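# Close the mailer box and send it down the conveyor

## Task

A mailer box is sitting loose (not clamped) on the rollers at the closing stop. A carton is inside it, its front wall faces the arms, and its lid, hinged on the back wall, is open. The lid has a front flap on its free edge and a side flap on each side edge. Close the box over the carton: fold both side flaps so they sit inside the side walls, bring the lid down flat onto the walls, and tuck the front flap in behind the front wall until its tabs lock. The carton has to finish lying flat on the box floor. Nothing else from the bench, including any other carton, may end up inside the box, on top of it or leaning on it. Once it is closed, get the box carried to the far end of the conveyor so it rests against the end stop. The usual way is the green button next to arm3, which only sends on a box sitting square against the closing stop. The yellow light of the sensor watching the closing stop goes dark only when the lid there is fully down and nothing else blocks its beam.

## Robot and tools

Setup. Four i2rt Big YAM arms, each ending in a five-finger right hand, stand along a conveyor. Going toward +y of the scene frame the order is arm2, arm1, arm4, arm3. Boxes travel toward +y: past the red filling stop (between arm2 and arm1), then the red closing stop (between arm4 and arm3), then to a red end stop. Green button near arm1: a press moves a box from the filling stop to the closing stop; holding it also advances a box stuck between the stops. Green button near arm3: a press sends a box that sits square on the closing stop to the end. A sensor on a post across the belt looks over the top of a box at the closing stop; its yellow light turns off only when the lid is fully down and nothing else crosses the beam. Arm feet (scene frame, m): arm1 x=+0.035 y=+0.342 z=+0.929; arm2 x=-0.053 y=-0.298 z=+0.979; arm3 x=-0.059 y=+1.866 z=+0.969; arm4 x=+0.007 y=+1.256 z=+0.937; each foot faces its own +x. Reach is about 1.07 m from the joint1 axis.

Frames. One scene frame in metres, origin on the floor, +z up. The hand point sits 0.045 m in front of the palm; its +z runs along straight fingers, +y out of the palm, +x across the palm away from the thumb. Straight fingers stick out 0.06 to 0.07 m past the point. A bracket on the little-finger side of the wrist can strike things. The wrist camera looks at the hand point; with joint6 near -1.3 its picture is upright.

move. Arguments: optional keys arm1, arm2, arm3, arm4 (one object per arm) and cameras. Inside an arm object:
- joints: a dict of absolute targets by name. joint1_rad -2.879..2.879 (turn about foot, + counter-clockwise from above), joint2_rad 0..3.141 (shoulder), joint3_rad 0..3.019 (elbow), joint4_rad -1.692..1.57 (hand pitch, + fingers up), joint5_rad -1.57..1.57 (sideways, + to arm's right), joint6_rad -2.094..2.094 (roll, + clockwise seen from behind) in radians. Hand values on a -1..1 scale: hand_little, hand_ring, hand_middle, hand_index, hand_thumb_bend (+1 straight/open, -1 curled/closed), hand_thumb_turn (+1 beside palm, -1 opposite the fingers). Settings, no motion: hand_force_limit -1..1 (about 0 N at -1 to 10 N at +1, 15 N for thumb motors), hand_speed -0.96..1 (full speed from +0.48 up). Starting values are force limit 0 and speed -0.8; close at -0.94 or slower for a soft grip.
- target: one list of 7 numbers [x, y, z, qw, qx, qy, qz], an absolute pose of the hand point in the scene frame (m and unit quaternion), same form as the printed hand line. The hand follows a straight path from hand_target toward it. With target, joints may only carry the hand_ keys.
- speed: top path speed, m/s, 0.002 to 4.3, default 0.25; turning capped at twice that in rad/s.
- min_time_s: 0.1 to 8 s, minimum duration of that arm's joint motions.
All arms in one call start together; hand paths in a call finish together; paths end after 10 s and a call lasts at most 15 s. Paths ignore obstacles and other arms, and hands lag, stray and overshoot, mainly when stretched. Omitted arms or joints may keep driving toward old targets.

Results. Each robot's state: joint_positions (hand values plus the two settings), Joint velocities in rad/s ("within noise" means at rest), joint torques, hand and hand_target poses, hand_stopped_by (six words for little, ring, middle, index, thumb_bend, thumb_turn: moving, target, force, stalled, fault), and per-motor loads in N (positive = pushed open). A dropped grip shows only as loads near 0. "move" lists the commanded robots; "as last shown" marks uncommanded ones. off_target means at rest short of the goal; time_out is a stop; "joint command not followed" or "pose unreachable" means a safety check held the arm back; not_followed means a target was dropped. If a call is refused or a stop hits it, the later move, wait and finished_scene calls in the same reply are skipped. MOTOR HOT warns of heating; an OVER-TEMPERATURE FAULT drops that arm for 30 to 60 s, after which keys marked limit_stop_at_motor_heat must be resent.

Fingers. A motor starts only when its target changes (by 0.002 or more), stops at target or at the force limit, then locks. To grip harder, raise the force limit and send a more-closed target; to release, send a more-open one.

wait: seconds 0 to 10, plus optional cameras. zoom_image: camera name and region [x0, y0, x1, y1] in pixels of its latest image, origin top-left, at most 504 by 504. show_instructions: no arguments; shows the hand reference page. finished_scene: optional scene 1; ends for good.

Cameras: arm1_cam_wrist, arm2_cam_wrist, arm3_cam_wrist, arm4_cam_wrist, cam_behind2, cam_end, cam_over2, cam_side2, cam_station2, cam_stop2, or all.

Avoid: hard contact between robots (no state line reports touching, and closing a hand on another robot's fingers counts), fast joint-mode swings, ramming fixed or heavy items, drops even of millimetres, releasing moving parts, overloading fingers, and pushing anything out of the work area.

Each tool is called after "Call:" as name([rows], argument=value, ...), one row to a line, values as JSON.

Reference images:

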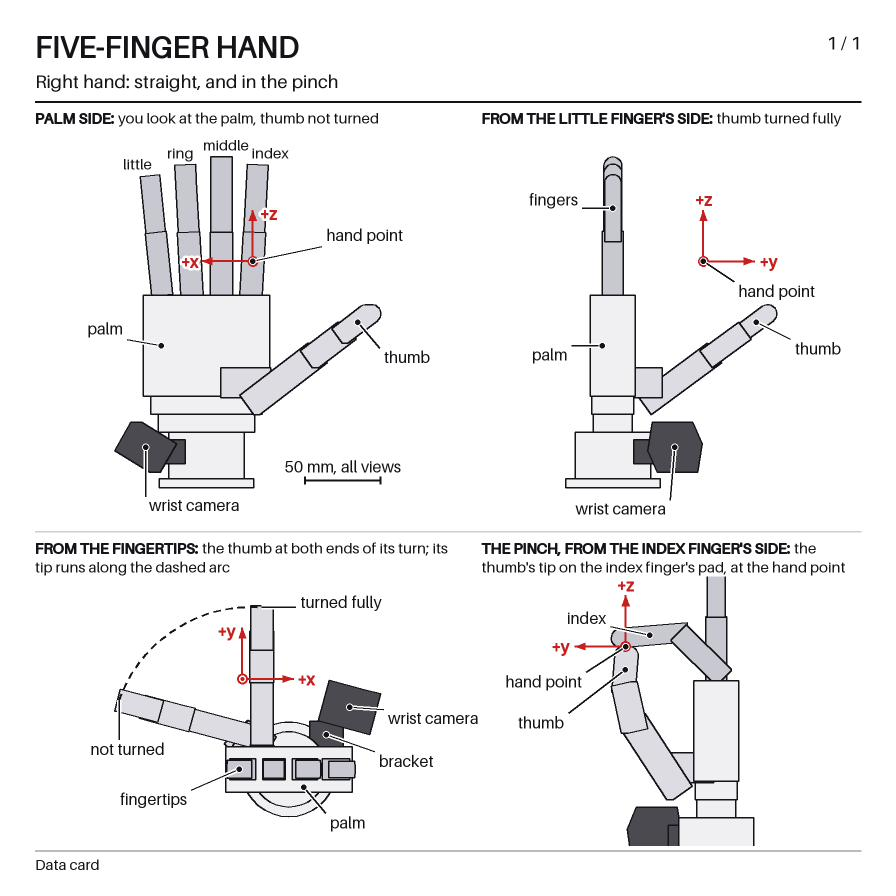

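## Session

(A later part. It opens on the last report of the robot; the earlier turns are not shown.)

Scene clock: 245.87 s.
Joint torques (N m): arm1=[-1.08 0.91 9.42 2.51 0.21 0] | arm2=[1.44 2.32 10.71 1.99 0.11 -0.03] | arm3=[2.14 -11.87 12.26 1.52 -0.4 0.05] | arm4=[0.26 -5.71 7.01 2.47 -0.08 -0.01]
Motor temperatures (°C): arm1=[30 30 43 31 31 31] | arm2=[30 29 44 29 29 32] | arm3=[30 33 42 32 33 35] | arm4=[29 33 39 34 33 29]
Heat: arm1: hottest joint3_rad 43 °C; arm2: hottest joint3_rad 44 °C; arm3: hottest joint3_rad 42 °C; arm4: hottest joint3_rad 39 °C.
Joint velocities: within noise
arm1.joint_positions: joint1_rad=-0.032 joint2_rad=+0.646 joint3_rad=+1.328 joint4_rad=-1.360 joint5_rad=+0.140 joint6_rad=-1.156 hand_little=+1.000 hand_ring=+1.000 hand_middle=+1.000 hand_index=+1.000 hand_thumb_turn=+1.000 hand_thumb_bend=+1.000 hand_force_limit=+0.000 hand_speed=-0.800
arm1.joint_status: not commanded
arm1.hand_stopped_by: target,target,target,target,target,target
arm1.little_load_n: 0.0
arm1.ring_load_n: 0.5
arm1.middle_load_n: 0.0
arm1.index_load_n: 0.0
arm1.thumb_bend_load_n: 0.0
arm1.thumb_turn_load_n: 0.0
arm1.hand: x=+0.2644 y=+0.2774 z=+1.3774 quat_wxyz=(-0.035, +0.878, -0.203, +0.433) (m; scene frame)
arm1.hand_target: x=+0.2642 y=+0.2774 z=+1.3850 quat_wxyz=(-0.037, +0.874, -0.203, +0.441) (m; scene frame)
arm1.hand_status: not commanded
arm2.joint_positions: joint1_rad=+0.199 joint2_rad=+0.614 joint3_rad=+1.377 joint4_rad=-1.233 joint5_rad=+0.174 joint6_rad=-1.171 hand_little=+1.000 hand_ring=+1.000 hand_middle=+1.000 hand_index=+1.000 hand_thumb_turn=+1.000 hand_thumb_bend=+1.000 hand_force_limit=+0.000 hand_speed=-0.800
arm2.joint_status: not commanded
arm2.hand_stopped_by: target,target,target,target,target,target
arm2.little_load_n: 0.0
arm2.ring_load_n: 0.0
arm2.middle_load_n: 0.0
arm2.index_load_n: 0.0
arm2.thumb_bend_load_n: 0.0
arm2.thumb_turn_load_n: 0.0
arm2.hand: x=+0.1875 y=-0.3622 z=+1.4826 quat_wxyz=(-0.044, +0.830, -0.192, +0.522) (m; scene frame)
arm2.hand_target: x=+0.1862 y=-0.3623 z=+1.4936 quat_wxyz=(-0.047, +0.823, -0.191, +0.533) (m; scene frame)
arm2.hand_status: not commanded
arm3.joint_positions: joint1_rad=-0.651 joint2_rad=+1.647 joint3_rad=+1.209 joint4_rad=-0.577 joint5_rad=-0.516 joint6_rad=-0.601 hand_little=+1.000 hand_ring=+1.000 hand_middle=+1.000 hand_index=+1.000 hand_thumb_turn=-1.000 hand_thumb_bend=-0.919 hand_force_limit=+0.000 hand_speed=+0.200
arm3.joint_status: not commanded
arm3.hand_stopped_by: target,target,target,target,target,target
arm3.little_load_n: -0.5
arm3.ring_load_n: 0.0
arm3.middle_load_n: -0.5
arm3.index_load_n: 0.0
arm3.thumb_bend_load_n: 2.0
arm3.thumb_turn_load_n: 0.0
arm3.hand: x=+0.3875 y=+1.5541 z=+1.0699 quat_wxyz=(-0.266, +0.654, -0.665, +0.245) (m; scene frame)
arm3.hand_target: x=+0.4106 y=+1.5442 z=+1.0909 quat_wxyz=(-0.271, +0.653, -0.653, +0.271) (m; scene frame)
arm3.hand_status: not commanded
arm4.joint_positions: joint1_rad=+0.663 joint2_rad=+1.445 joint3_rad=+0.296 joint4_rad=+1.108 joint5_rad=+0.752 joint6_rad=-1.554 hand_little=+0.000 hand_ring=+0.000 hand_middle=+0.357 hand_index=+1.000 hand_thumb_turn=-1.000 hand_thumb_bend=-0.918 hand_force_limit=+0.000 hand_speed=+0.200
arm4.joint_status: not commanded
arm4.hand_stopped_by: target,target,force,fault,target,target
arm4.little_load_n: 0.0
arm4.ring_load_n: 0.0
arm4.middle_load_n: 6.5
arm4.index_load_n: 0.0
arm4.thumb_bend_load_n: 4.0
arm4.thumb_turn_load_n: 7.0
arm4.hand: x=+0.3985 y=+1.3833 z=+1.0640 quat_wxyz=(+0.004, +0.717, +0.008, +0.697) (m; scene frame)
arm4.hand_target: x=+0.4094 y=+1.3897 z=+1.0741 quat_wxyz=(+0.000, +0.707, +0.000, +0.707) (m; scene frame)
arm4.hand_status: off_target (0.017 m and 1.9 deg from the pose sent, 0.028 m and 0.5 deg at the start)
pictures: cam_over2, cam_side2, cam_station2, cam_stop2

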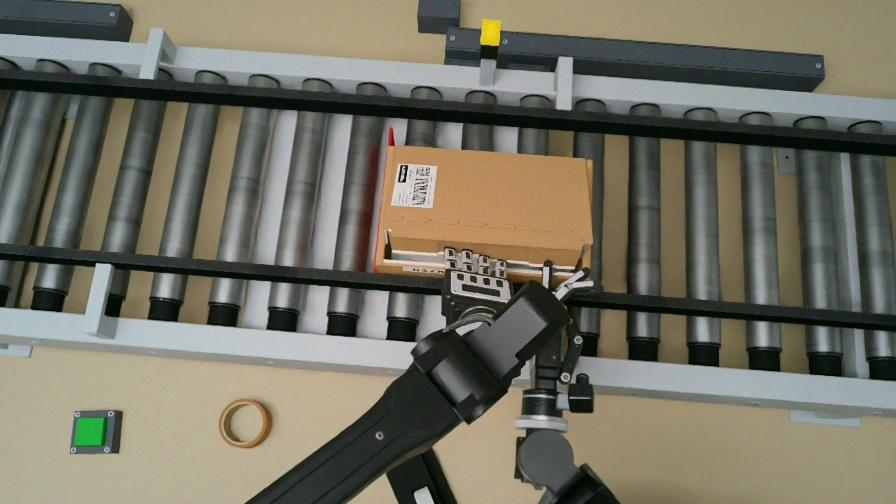

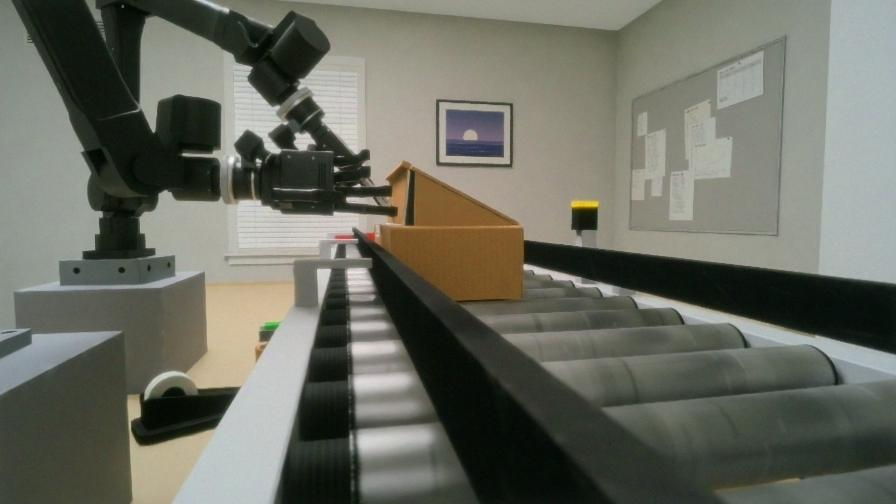

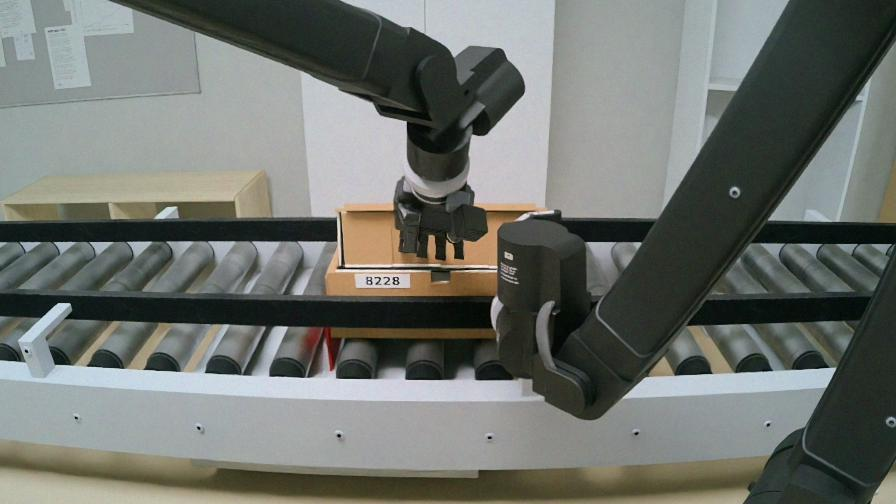

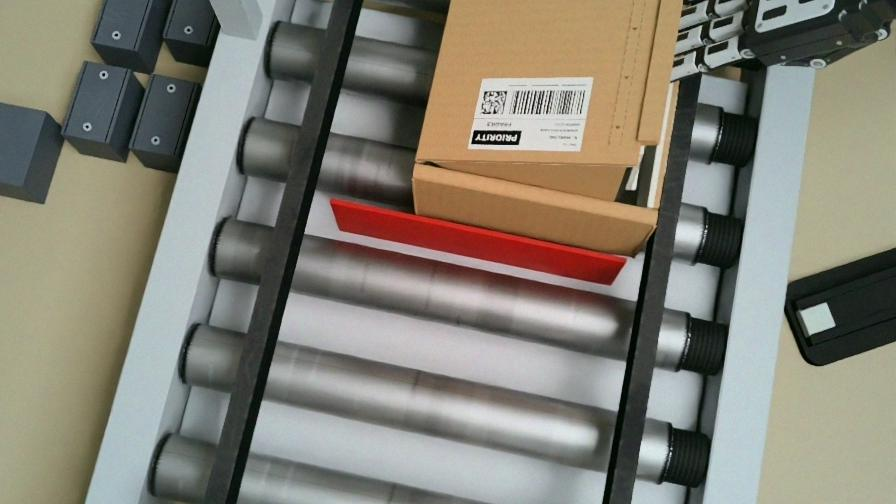

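Call:
move(arm3={"target": [0.4130, 1.5442, 1.0560, 0.2706, -0.6533, 0.6533, -0.2706], "speed": 0.05}, arm4={"target": [0.4110, 1.3897, 1.0600, 0, 0.7071, 0, 0.7071], "speed": 0.05}, cameras=["cam_over2","cam_stop2","cam_side2","cam_station2"])

Call:
zoom_image(camera="cam_over2", region=[370, 180, 620, 300])

Call:
zoom_image(camera="cam_side2", region=[300, 120, 500, 280])

Call:
zoom_image(camera="cam_station2", region=[320, 180, 560, 320])

Scene clock: 247.80 s.
Joint torques (N m): arm1=[-1.08 0.85 9.43 2.51 0.21 0] | arm2=[1.73 2.26 10.69 1.95 0.13 -0.01] | arm3=[1.73 -12.63 8.31 1.66 -0.31 0.05] | arm4=[0.62 -6.71 6.16 2.55 -0.08 -0.04]
Motor temperatures (°C): arm1=[30 30 43 31 31 31] | arm2=[30 29 44 29 29 32] | arm3=[30 33 42 32 33 35] | arm4=[29 33 39 34 33 29]
Heat: arm1: hottest joint3_rad 43 °C; arm2: hottest joint3_rad 44 °C; arm3: hottest joint3_rad 42 °C; arm4: hottest joint3_rad 39 °C.
move: arm3 done; arm4 off_target
Joint velocities: within noise
arm1, arm2: as last shown
arm1.ring_load_n: 0.0
arm3.joint_positions: joint1_rad=-0.643 joint2_rad=+1.689 joint3_rad=+1.209 joint4_rad=-0.491 joint5_rad=-0.515 joint6_rad=-0.599 hand_little=+1.000 hand_ring=+1.000 hand_middle=+1.000 hand_index=+1.000 hand_thumb_turn=-1.000 hand_thumb_bend=-0.919 hand_force_limit=+0.000 hand_speed=+0.200
arm3.joint_status: not commanded
arm3.hand_stopped_by: target,target,target,target,target,target
arm3.little_load_n: 0.0
arm3.ring_load_n: 0.0
arm3.middle_load_n: -0.5
arm3.index_load_n: 0.0
arm3.thumb_bend_load_n: 2.0
arm3.thumb_turn_load_n: 0.5
arm3.hand: x=+0.4039 y=+1.5441 z=+1.0547 quat_wxyz=(-0.268, +0.656, -0.655, +0.265)
arm3.hand_target: x=+0.4129 y=+1.5442 z=+1.0562 quat_wxyz=(-0.271, +0.653, -0.653, +0.271)
arm3.hand_status: done (0.009 m and 0.8 deg from the pose sent, 0.031 m and 3.2 deg at the start)
arm4.joint_positions: joint1_rad=+0.660 joint2_rad=+1.516 joint3_rad=+0.296 joint4_rad=+1.183 joint5_rad=+0.748 joint6_rad=-1.554 hand_little=+0.000 hand_ring=+0.000 hand_middle=+0.357 hand_index=+1.000 hand_thumb_turn=-1.000 hand_thumb_bend=-0.918 hand_force_limit=+0.000 hand_speed=+0.200
arm4.joint_status: not commanded
arm4.hand_stopped_by: target,target,force,fault,target,target
arm4.little_load_n: 0.0
arm4.ring_load_n: 0.0
arm4.middle_load_n: 6.0
arm4.index_load_n: 0.0
arm4.thumb_bend_load_n: 4.0
arm4.thumb_turn_load_n: 7.0
arm4.hand: x=+0.4007 y=+1.3842 z=+1.0521 quat_wxyz=(+0.003, +0.716, +0.007, +0.698)
arm4.hand_target: x=+0.4105 y=+1.3894 z=+1.0601 quat_wxyz=(+0.000, +0.707, +0.000, +0.707)
arm4.hand_status: off_target (0.014 m and 1.6 deg from the pose sent, 0.015 m and 1.9 deg at the start)
pictures: cam_over2, cam_side2, cam_station2, cam_stop2

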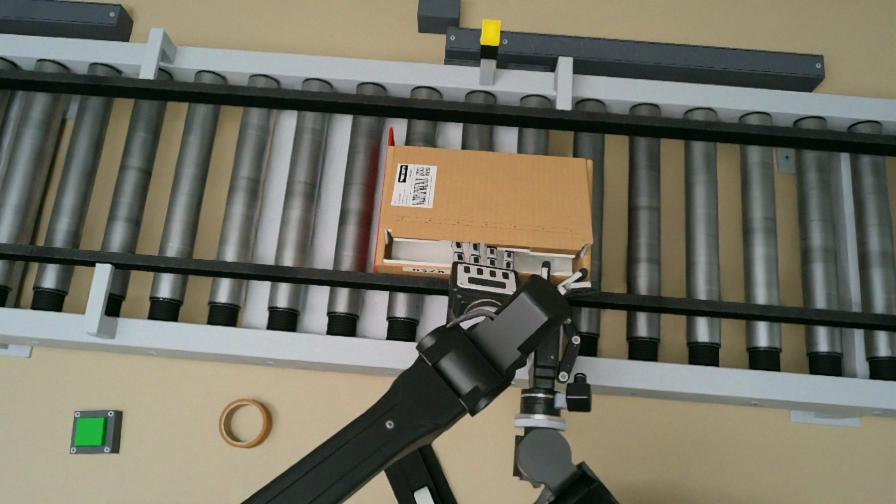

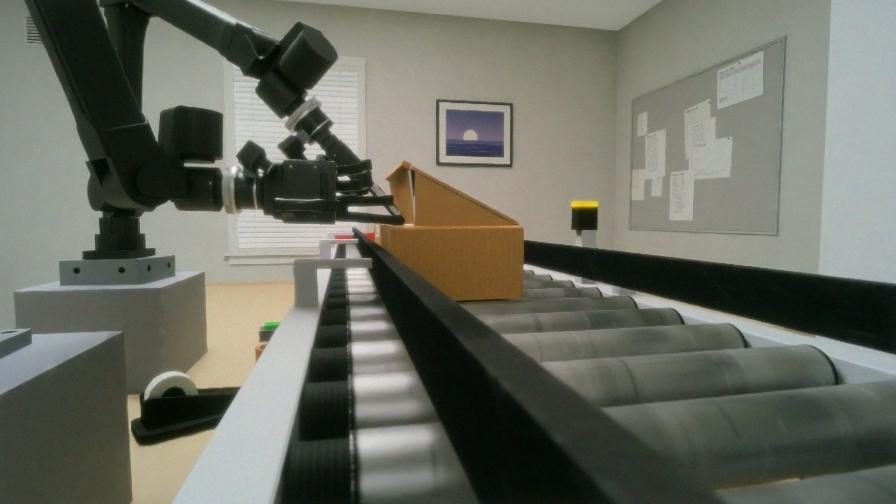

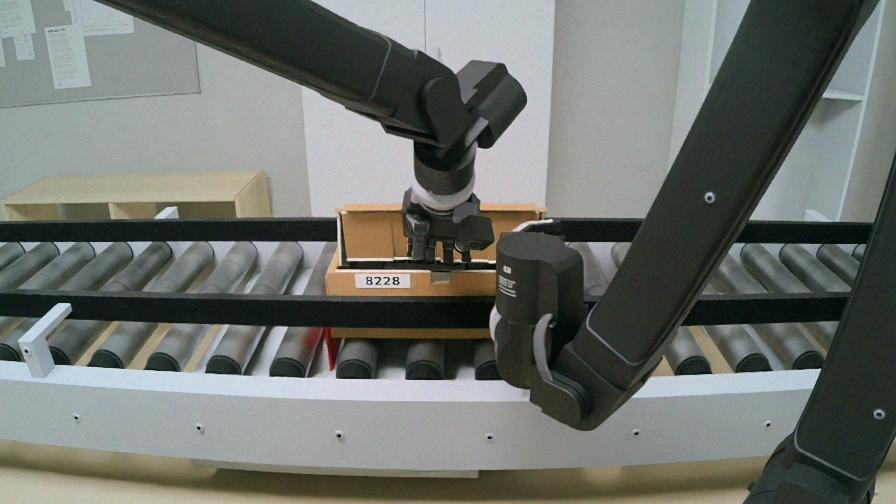

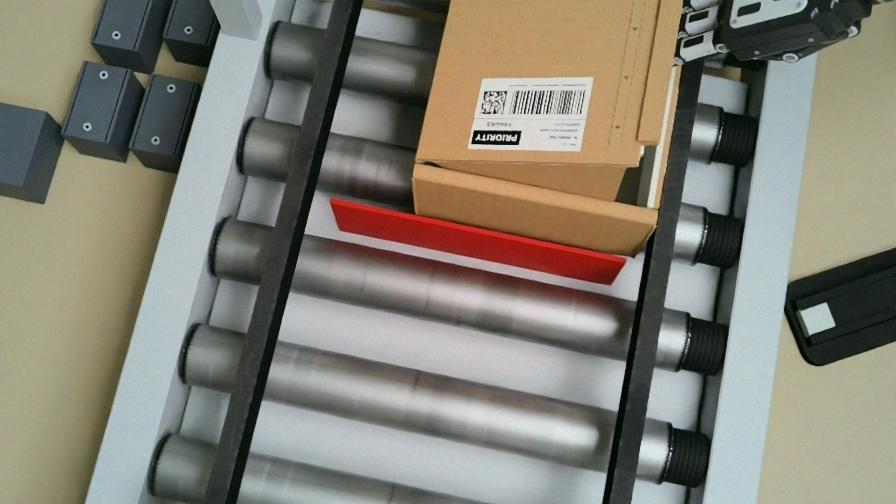

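Scaled by 2.016 from the camera's image (finer frame: 1280x720).

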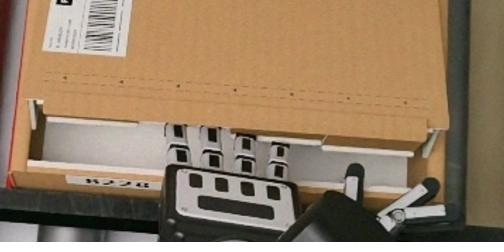

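Scaled by 2.520 from the camera's image (finer frame: 1280x720).

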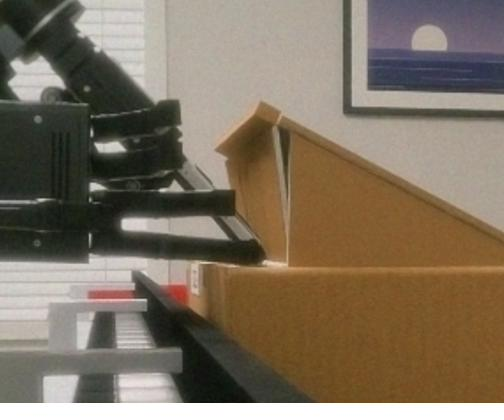

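Scaled by 2.100 from the camera's image (finer frame: 1280x720).

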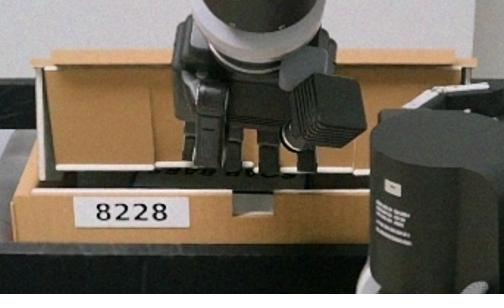

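Call:
zoom_image(camera="cam_side2", region=[375, 150, 435, 235])

Call:
zoom_image(camera="cam_over2", region=[530, 215, 600, 290])

Call:
zoom_image(camera="cam_stop2", region=[600, 90, 700, 220])

Scaled by 5.929 from the camera's image (finer frame: 1280x720).

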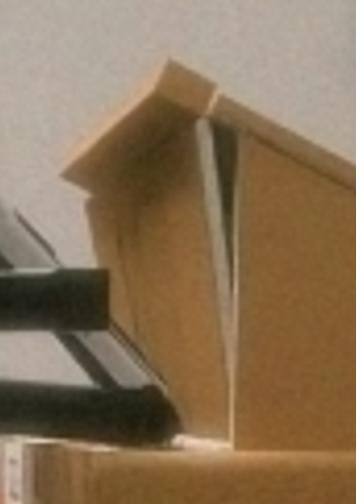

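Scaled by 6.720 from the camera's image (finer frame: 1280x720).

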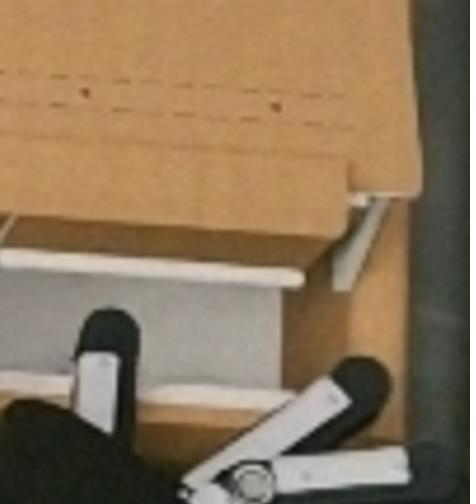

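Scaled by 3.877 from the camera's image (finer frame: 1280x720).

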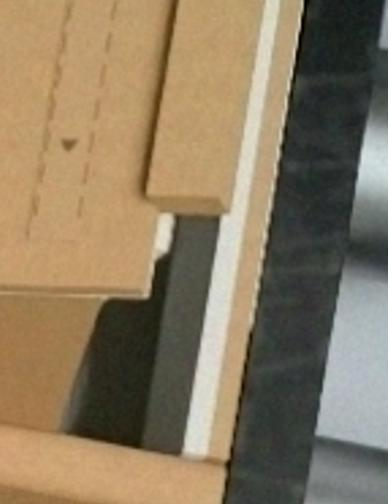

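Call:
move(arm4={"target": [0.35, 1.375, 1.065, 0, 0.7071, 0, 0.7071], "speed": 0.12}, cameras=["cam_over2","cam_side2"])

Call:
zoom_image(camera="cam_over2", region=[370, 180, 620, 300])

Call:
zoom_image(camera="cam_side2", region=[300, 120, 500, 280])

Scene clock: 253.37 s.
Joint torques (N m): arm1=[-0.97 0.91 9.43 2.52 0.21 0.01] | arm2=[1.14 2.2 10.66 1.91 0.13 -0.01] | arm3=[1.67 -12.4 8.36 1.66 -0.3 0.06] | arm4=[1.61 -5.71 3.64 1.77 0.12 -0.02]
Motor temperatures (°C): arm1=[30 30 43 31 31 31] | arm2=[30 29 44 29 29 32] | arm3=[30 33 42 32 33 35] | arm4=[29 32 38 34 33 29]
Heat: arm1: hottest joint3_rad 43 °C; arm2: hottest joint3_rad 44 °C; arm3: hottest joint3_rad 42 °C; arm4: hottest joint3_rad 38 °C.
move: arm4 done
Joint velocities: within noise
arm1, arm2, arm3: as last shown
arm3.thumb_turn_load_n: 0.0
arm4.joint_positions: joint1_rad=+0.775 joint2_rad=+1.394 joint3_rad=+0.196 joint4_rad=+1.191 joint5_rad=+0.874 joint6_rad=-1.554 hand_little=+0.000 hand_ring=+0.000 hand_middle=+0.357 hand_index=+1.000 hand_thumb_turn=-1.000 hand_thumb_bend=-0.918 hand_force_limit=+0.000 hand_speed=+0.200
arm4.joint_status: not commanded
arm4.hand_stopped_by: target,target,force,fault,target,target
arm4.little_load_n: 0.0
arm4.ring_load_n: 0.0
arm4.middle_load_n: 6.0
arm4.index_load_n: 0.0
arm4.thumb_bend_load_n: 4.0
arm4.thumb_turn_load_n: 6.5
arm4.hand: x=+0.3530 y=+1.3752 z=+1.0635 quat_wxyz=(+0.000, +0.708, -0.004, +0.707)
arm4.hand_target: x=+0.3501 y=+1.3749 z=+1.0649 quat_wxyz=(+0.000, +0.707, +0.000, +0.707)
arm4.hand_status: done (0.003 m and 0.4 deg from the pose sent, 0.053 m and 1.6 deg at the start)

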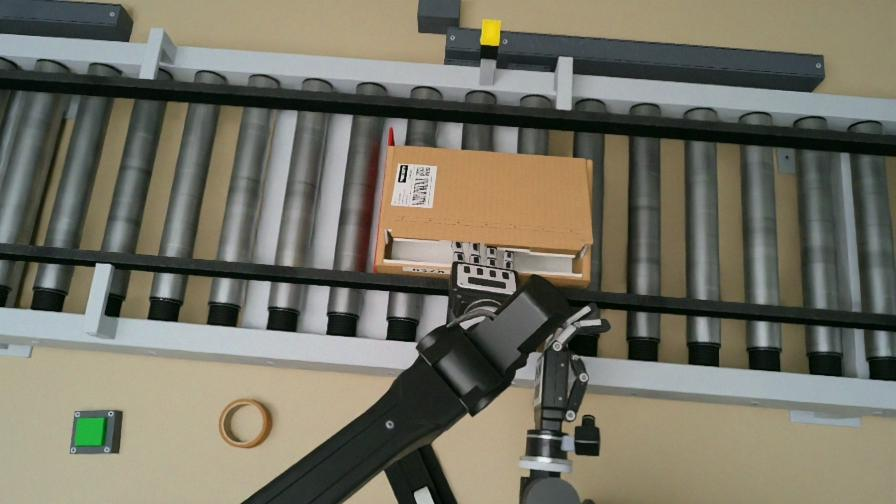

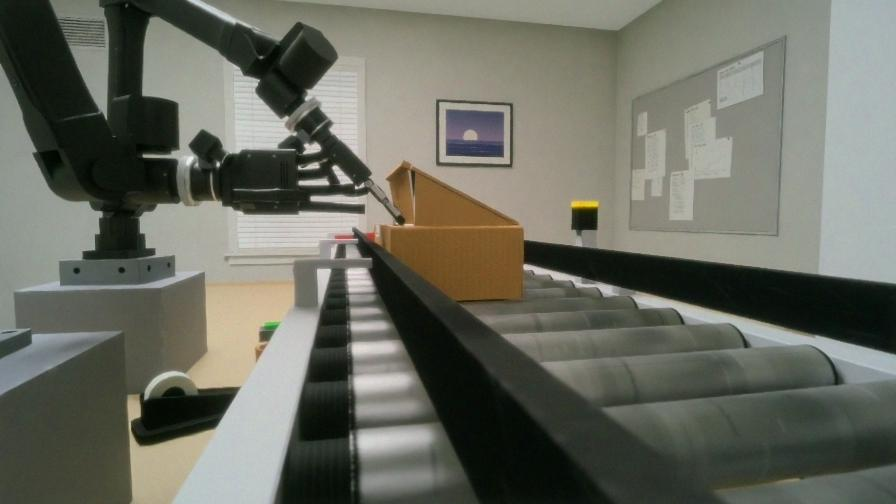

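Scaled by 2.016 from the camera's image (finer frame: 1280x720).

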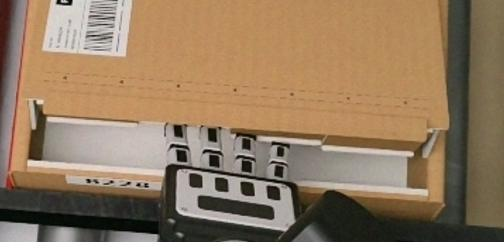

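Scaled by 2.520 from the camera's image (finer frame: 1280x720).

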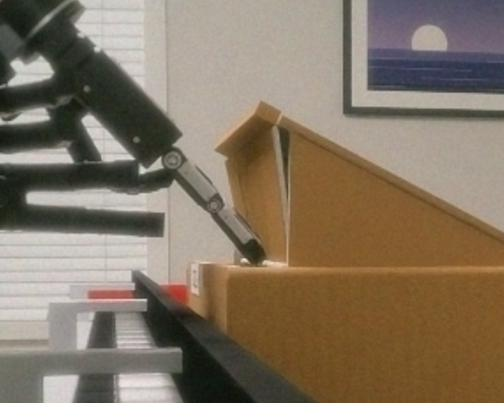

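Call:
move(arm4={"target": [0.35, 1.31, 1.145, -0.183, 0.683, 0.183, 0.683], "speed": 0.2})

Call:
move(arm4={"target": [0.445, 1.345, 1.150, -0.183, 0.683, 0.183, 0.683], "speed": 0.12}, cameras=["cam_over2","cam_side2","cam_station2","cam_stop2"])

Call:
zoom_image(camera="cam_side2", region=[300, 80, 500, 240])

Scene clock: 255.87 s.
Joint torques (N m): arm1=[-0.97 0.85 9.43 2.51 0.21 0] | arm2=[1.55 2.32 10.74 1.91 0.11 0.01] | arm3=[1.67 -12.16 8.38 1.62 -0.3 0.06] | arm4=[0.26 1.32 13 1.81 -0.11 0.13]
Motor temperatures (°C): arm1=[30 30 43 31 31 31] | arm2=[30 29 44 29 29 32] | arm3=[30 33 42 32 33 35] | arm4=[29 32 38 34 33 29]
Heat: arm1: hottest joint3_rad 43 °C; arm2: hottest joint3_rad 44 °C; arm3: hottest joint3_rad 42 °C; arm4: hottest joint3_rad 38 °C.
move: arm4 off_target
Joint velocities: within noise
arm1, arm2, arm3: as last shown
arm4.joint_positions: joint1_rad=-0.030 joint2_rad=+0.411 joint3_rad=+0.072 joint4_rad=+0.280 joint5_rad=-0.465 joint6_rad=-1.573 hand_little=+0.000 hand_ring=+0.000 hand_middle=+0.357 hand_index=+1.000 hand_thumb_turn=-1.000 hand_thumb_bend=-0.918 hand_force_limit=+0.000 hand_speed=+0.200
arm4.joint_status: not commanded
arm4.hand_stopped_by: target,target,force,fault,target,target
arm4.little_load_n: 0.0
arm4.ring_load_n: 0.0
arm4.middle_load_n: 6.0
arm4.index_load_n: 0.5
arm4.thumb_bend_load_n: 4.0
arm4.thumb_turn_load_n: 6.5
arm4.hand: x=+0.3384 y=+1.3107 z=+1.1072 quat_wxyz=(-0.186, +0.702, +0.183, +0.662)
arm4.hand_target: x=+0.3468 y=+1.3097 z=+1.1449 quat_wxyz=(-0.183, +0.683, +0.183, +0.683)
arm4.hand_status: off_target (0.040 m and 3.2 deg from the pose sent, 0.104 m and 30.3 deg at the start)
pictures: none

Scene clock: 257.63 s.
Joint torques (N m): arm1=[-1.03 0.91 9.43 2.5 0.21 0] | arm2=[1.44 2.37 10.7 1.89 0.11 -0.03] | arm3=[1.44 -12.34 8.29 1.65 -0.3 0.06] | arm4=[2.43 -1.9 11.06 2.84 0.07 0.11]
Motor temperatures (°C): arm1=[30 30 43 31 31 31] | arm2=[30 29 44 29 29 32] | arm3=[30 33 42 32 33 35] | arm4=[29 32 39 34 33 29]
Heat: arm1: hottest joint3_rad 43 °C; arm2: hottest joint3_rad 44 °C; arm3: hottest joint3_rad 42 °C; arm4: hottest joint3_rad 39 °C.
move: arm4 off_target
Joint velocities: within noise
arm1, arm2, arm3: as last shown
arm1.ring_load_n: 0.5
arm3.thumb_turn_load_n: 0.5
arm4.joint_positions: joint1_rad=+0.077 joint2_rad=+0.979 joint3_rad=+0.258 joint4_rad=+0.664 joint5_rad=-0.349 joint6_rad=-1.573 hand_little=+0.000 hand_ring=+0.000 hand_middle=+0.357 hand_index=+1.000 hand_thumb_turn=-1.000 hand_thumb_bend=-0.918 hand_force_limit=+0.000 hand_speed=+0.200
arm4.joint_status: not commanded
arm4.hand_stopped_by: target,target,force,fault,target,target
arm4.little_load_n: 0.0
arm4.ring_load_n: 0.0
arm4.middle_load_n: 6.5
arm4.index_load_n: 0.0
arm4.thumb_bend_load_n: 4.0
arm4.thumb_turn_load_n: 7.0
arm4.hand: x=+0.4278 y=+1.3387 z=+1.1213 quat_wxyz=(-0.180, +0.703, +0.182, +0.664)
arm4.hand_target: x=+0.4428 y=+1.3446 z=+1.1501 quat_wxyz=(-0.183, +0.683, +0.183, +0.683)
arm4.hand_status: off_target (0.034 m and 3.2 deg from the pose sent, 0.120 m and 3.2 deg at the start)

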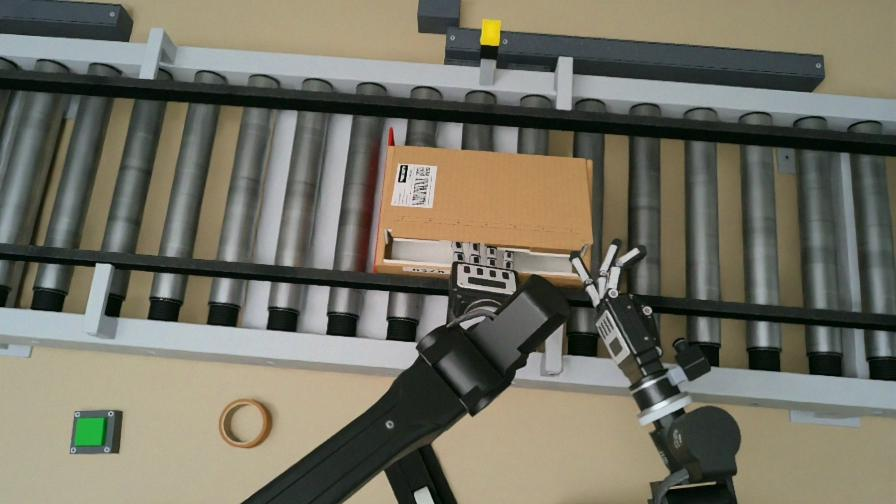

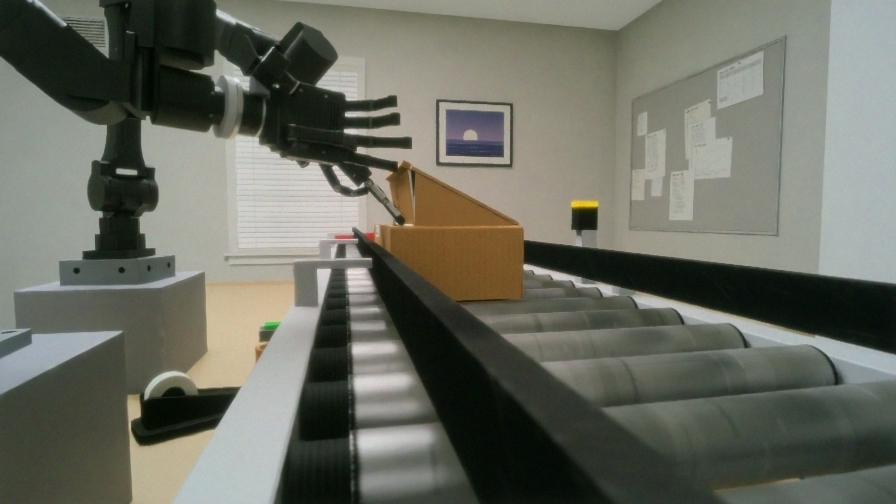

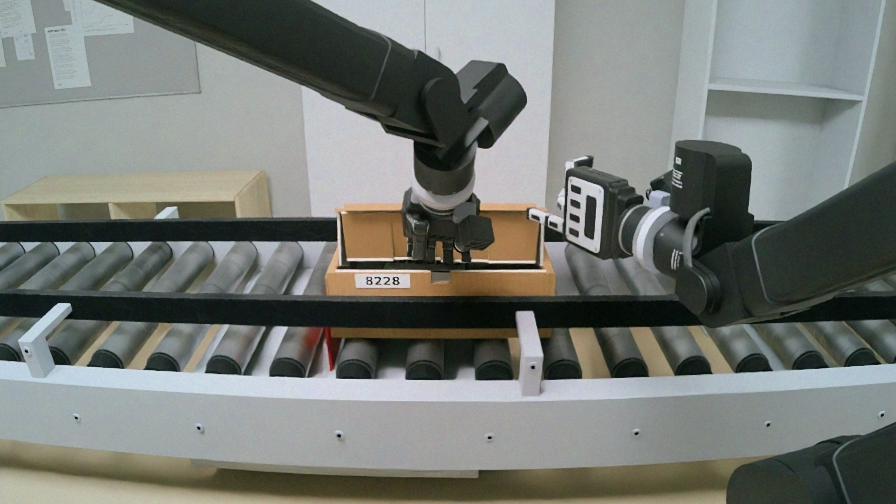

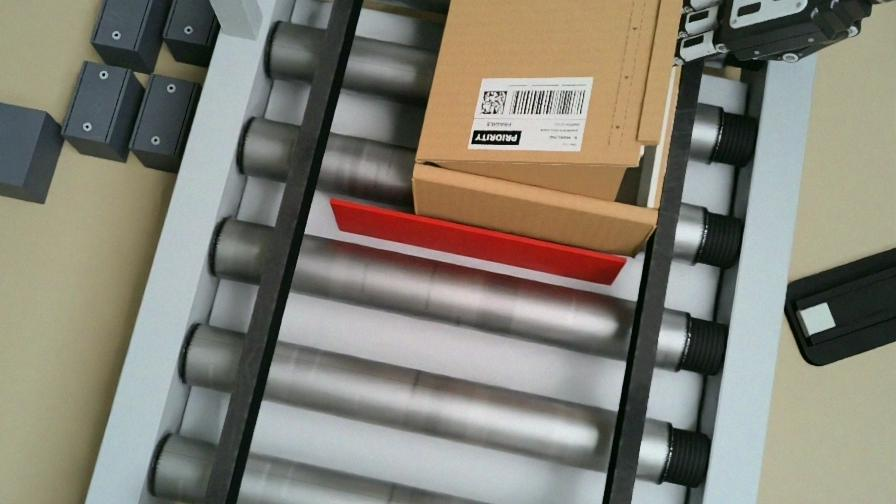

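Scaled by 2.520 from the camera's image (finer frame: 1280x720).

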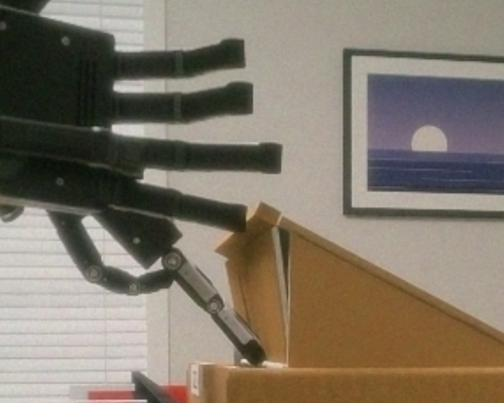

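Call:
move(arm4={"target": [0.440, 1.345, 1.185, -0.183, 0.683, 0.183, 0.683], "speed": 0.15})

Call:
move(arm4={"target": [0.475, 1.365, 1.180, -0.183, 0.683, 0.183, 0.683], "speed": 0.12}, cameras=["cam_over2","cam_side2","cam_station2"])

Call:
zoom_image(camera="cam_side2", region=[300, 80, 500, 240])

Call:
zoom_image(camera="cam_over2", region=[440, 180, 660, 340])

Scene clock: 259.03 s.
Joint torques (N m): arm1=[-1.03 0.91 9.42 2.51 0.21 0] | arm2=[1.2 2.2 10.73 1.91 0.11 -0.01] | arm3=[1.73 -12.51 8.35 1.66 -0.31 0.06] | arm4=[2.55 -2.2 11.82 1.92 0.06 0.11]
Motor temperatures (°C): arm1=[30 30 43 31 31 31] | arm2=[30 29 44 29 29 32] | arm3=[30 33 42 32 33 35] | arm4=[29 32 39 34 33 29]
Heat: arm1: hottest joint3_rad 43 °C; arm2: hottest joint3_rad 44 °C; arm3: hottest joint3_rad 42 °C; arm4: hottest joint3_rad 39 °C.
move: arm4 off_target
Joint velocities: within noise
arm1, arm2, arm3: as last shown
arm1.ring_load_n: 0.0
arm3.little_load_n: -0.5
arm3.thumb_turn_load_n: 0.0
arm4.joint_positions: joint1_rad=+0.079 joint2_rad=+0.868 joint3_rad=+0.311 joint4_rad=+0.510 joint5_rad=-0.346 joint6_rad=-1.571 hand_little=+0.000 hand_ring=+0.000 hand_middle=+0.357 hand_index=+1.000 hand_thumb_turn=-1.000 hand_thumb_bend=-0.918 hand_force_limit=+0.000 hand_speed=+0.200
arm4.joint_status: not commanded
arm4.hand_stopped_by: target,target,force,fault,target,target
arm4.little_load_n: 0.5
arm4.ring_load_n: 0.0
arm4.middle_load_n: 6.0
arm4.index_load_n: 0.0
arm4.thumb_bend_load_n: 4.0
arm4.thumb_turn_load_n: 7.0
arm4.hand: x=+0.4272 y=+1.3394 z=+1.1548 quat_wxyz=(-0.180, +0.699, +0.182, +0.667)
arm4.hand_target: x=+0.4379 y=+1.3446 z=+1.1852 quat_wxyz=(-0.183, +0.683, +0.183, +0.683)
arm4.hand_status: off_target (0.033 m and 2.6 deg from the pose sent, 0.065 m and 3.2 deg at the start)
pictures: none

Scene clock: 260.23 s.
Joint torques (N m): arm1=[-1.03 0.85 9.4 2.51 0.21 0] | arm2=[1.26 2.14 10.69 1.98 0.12 -0.02] | arm3=[1.61 -12.28 8.34 1.61 -0.29 0.05] | arm4=[2.43 -3.37 11.6 2.96 0.08 0.14]
Motor temperatures (°C): arm1=[30 30 43 31 31 31] | arm2=[30 29 44 29 29 32] | arm3=[30 33 42 32 33 35] | arm4=[29 32 39 34 33 29]
Heat: arm1: hottest joint3_rad 43 °C; arm2: hottest joint3_rad 44 °C; arm3: hottest joint3_rad 42 °C; arm4: hottest joint3_rad 39 °C.
move: arm4 off_target
Joint velocities: within noise
arm1, arm2, arm3: as last shown
arm3.little_load_n: 0.0
arm3.thumb_turn_load_n: 0.5
arm4.joint_positions: joint1_rad=+0.129 joint2_rad=+1.022 joint3_rad=+0.377 joint4_rad=+0.586 joint5_rad=-0.297 joint6_rad=-1.571 hand_little=+0.000 hand_ring=+0.000 hand_middle=+0.357 hand_index=+1.000 hand_thumb_turn=-1.000 hand_thumb_bend=-0.918 hand_force_limit=+0.000 hand_speed=+0.200
arm4.joint_status: not commanded
arm4.hand_stopped_by: target,target,force,fault,target,target
arm4.little_load_n: 0.0
arm4.ring_load_n: 0.0
arm4.middle_load_n: 6.0
arm4.index_load_n: 0.0
arm4.thumb_bend_load_n: 4.0
arm4.thumb_turn_load_n: 6.5
arm4.hand: x=+0.4582 y=+1.3578 z=+1.1497 quat_wxyz=(-0.180, +0.703, +0.183, +0.663)
arm4.hand_target: x=+0.4726 y=+1.3644 z=+1.1801 quat_wxyz=(-0.183, +0.683, +0.183, +0.683)
arm4.hand_status: off_target (0.035 m and 3.3 deg from the pose sent, 0.060 m and 2.6 deg at the start)

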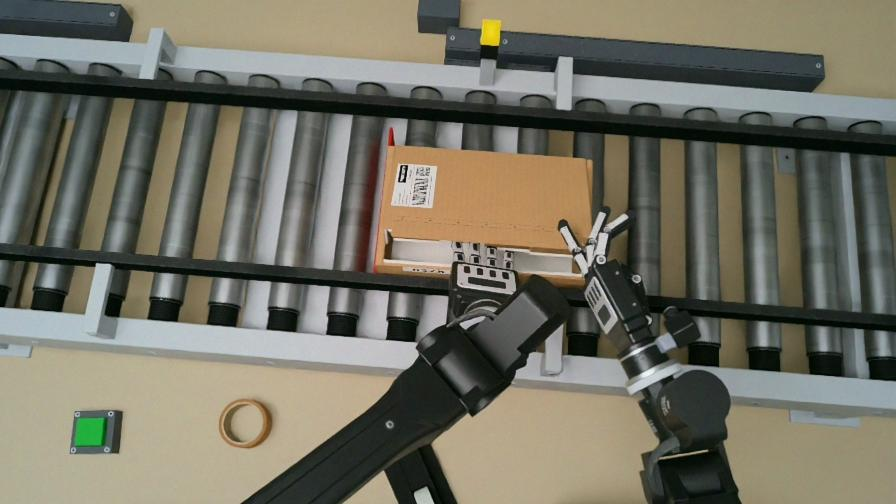

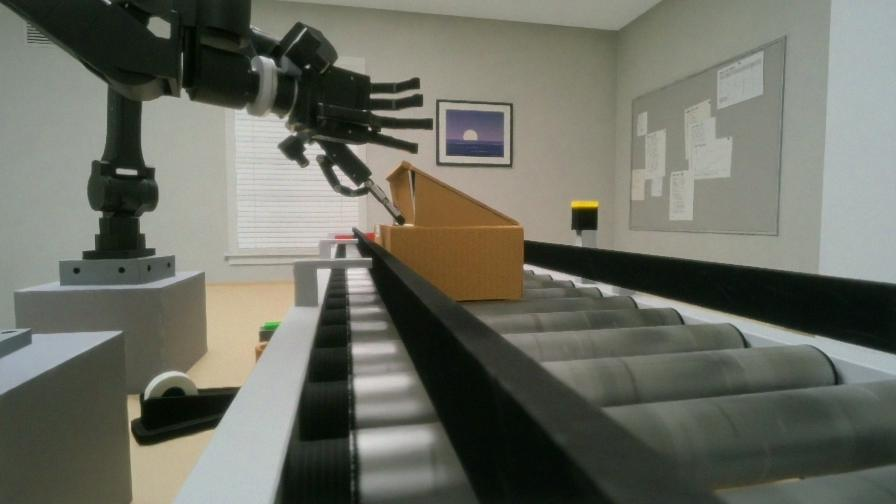

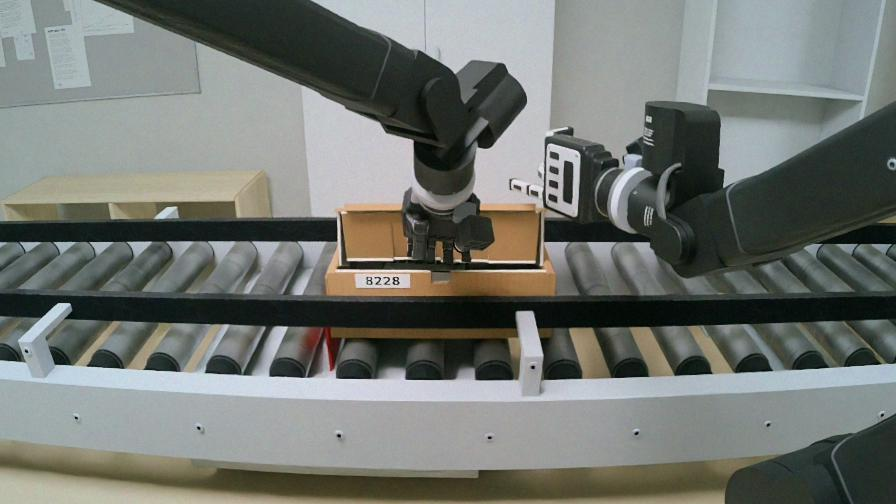

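Scaled by 2.520 from the camera's image (finer frame: 1280x720).

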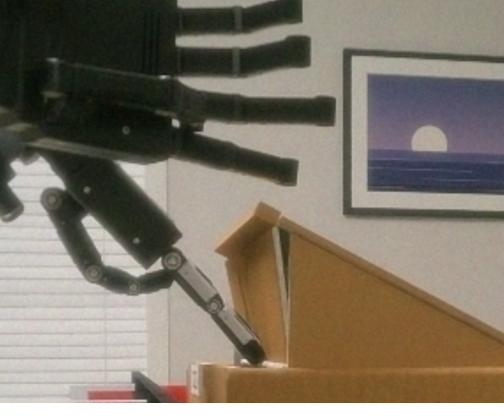

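Scaled by 2.291 from the camera's image (finer frame: 1280x720).

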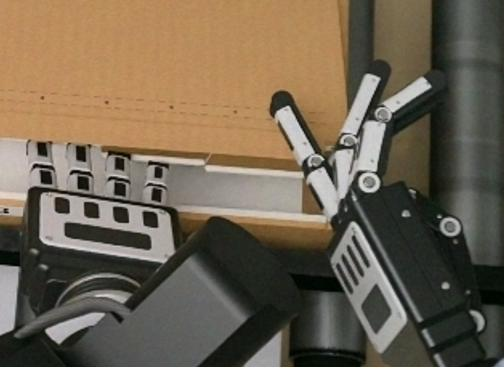

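Call:
move(arm4={"target": [0.470, 1.362, 1.155, -0.183, 0.683, 0.183, 0.683], "speed": 0.1}, cameras=["cam_side2"])

Call:
zoom_image(camera="cam_side2", region=[300, 80, 500, 240])

Scene clock: 261.60 s.
Joint torques (N m): arm1=[-1.08 0.91 9.43 2.51 0.21 0.01] | arm2=[1.26 2.49 10.73 1.85 0.11 -0.01] | arm3=[1.67 -12.1 8.32 1.62 -0.3 0.06] | arm4=[0.91 -4.42 7.76 3.03 -0.09 0.11]
Motor temperatures (°C): arm1=[30 30 43 31 31 31] | arm2=[30 29 44 29 29 32] | arm3=[30 33 42 32 33 35] | arm4=[29 32 39 34 33 29]
Heat: arm1: hottest joint3_rad 43 °C; arm2: hottest joint3_rad 44 °C; arm3: hottest joint3_rad 42 °C; arm4: hottest joint3_rad 39 °C.
move: arm4 done
Joint velocities: within noise
arm1, arm2, arm3: as last shown
arm3.thumb_turn_load_n: 0.0
arm4.joint_positions: joint1_rad=+0.129 joint2_rad=+1.083 joint3_rad=+0.377 joint4_rad=+0.694 joint5_rad=-0.298 joint6_rad=-1.571 hand_little=+0.000 hand_ring=+0.000 hand_middle=+0.357 hand_index=+1.000 hand_thumb_turn=-1.000 hand_thumb_bend=-0.918 hand_force_limit=+0.000 hand_speed=+0.200
arm4.joint_status: not commanded
arm4.hand_stopped_by: target,target,force,fault,target,target
arm4.little_load_n: 0.0
arm4.ring_load_n: 0.0
arm4.middle_load_n: 6.5
arm4.index_load_n: 0.0
arm4.thumb_bend_load_n: 4.0
arm4.thumb_turn_load_n: 6.5
arm4.hand: x=+0.4674 y=+1.3600 z=+1.1522 quat_wxyz=(-0.179, +0.687, +0.184, +0.680)
arm4.hand_target: x=+0.4699 y=+1.3619 z=+1.1550 quat_wxyz=(-0.183, +0.683, +0.183, +0.683)
arm4.hand_status: done (0.004 m and 0.7 deg from the pose sent, 0.014 m and 3.3 deg at the start)

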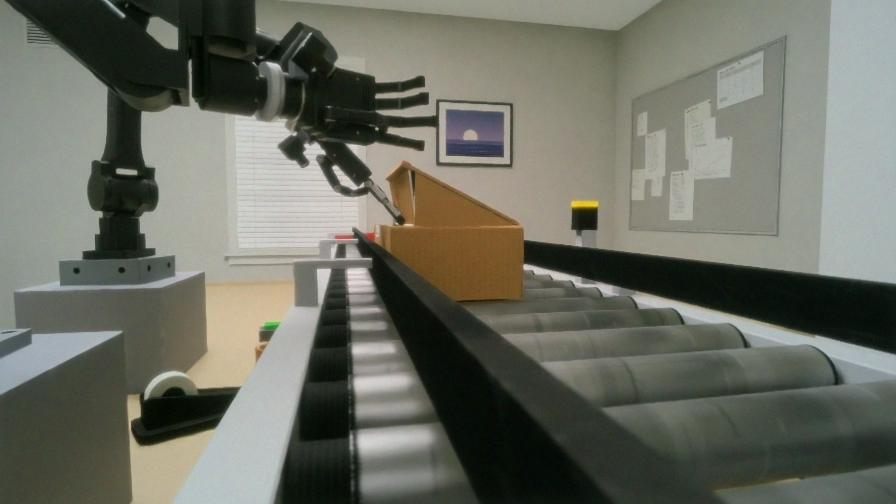

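Scaled by 2.520 from the camera's image (finer frame: 1280x720).

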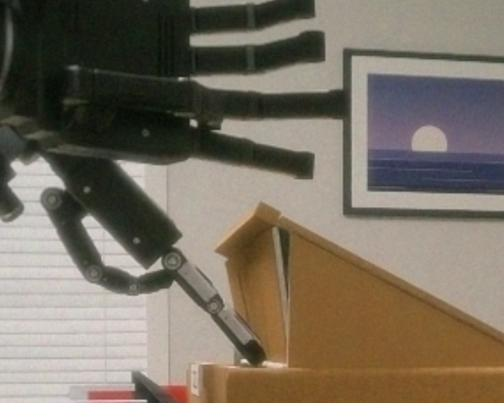

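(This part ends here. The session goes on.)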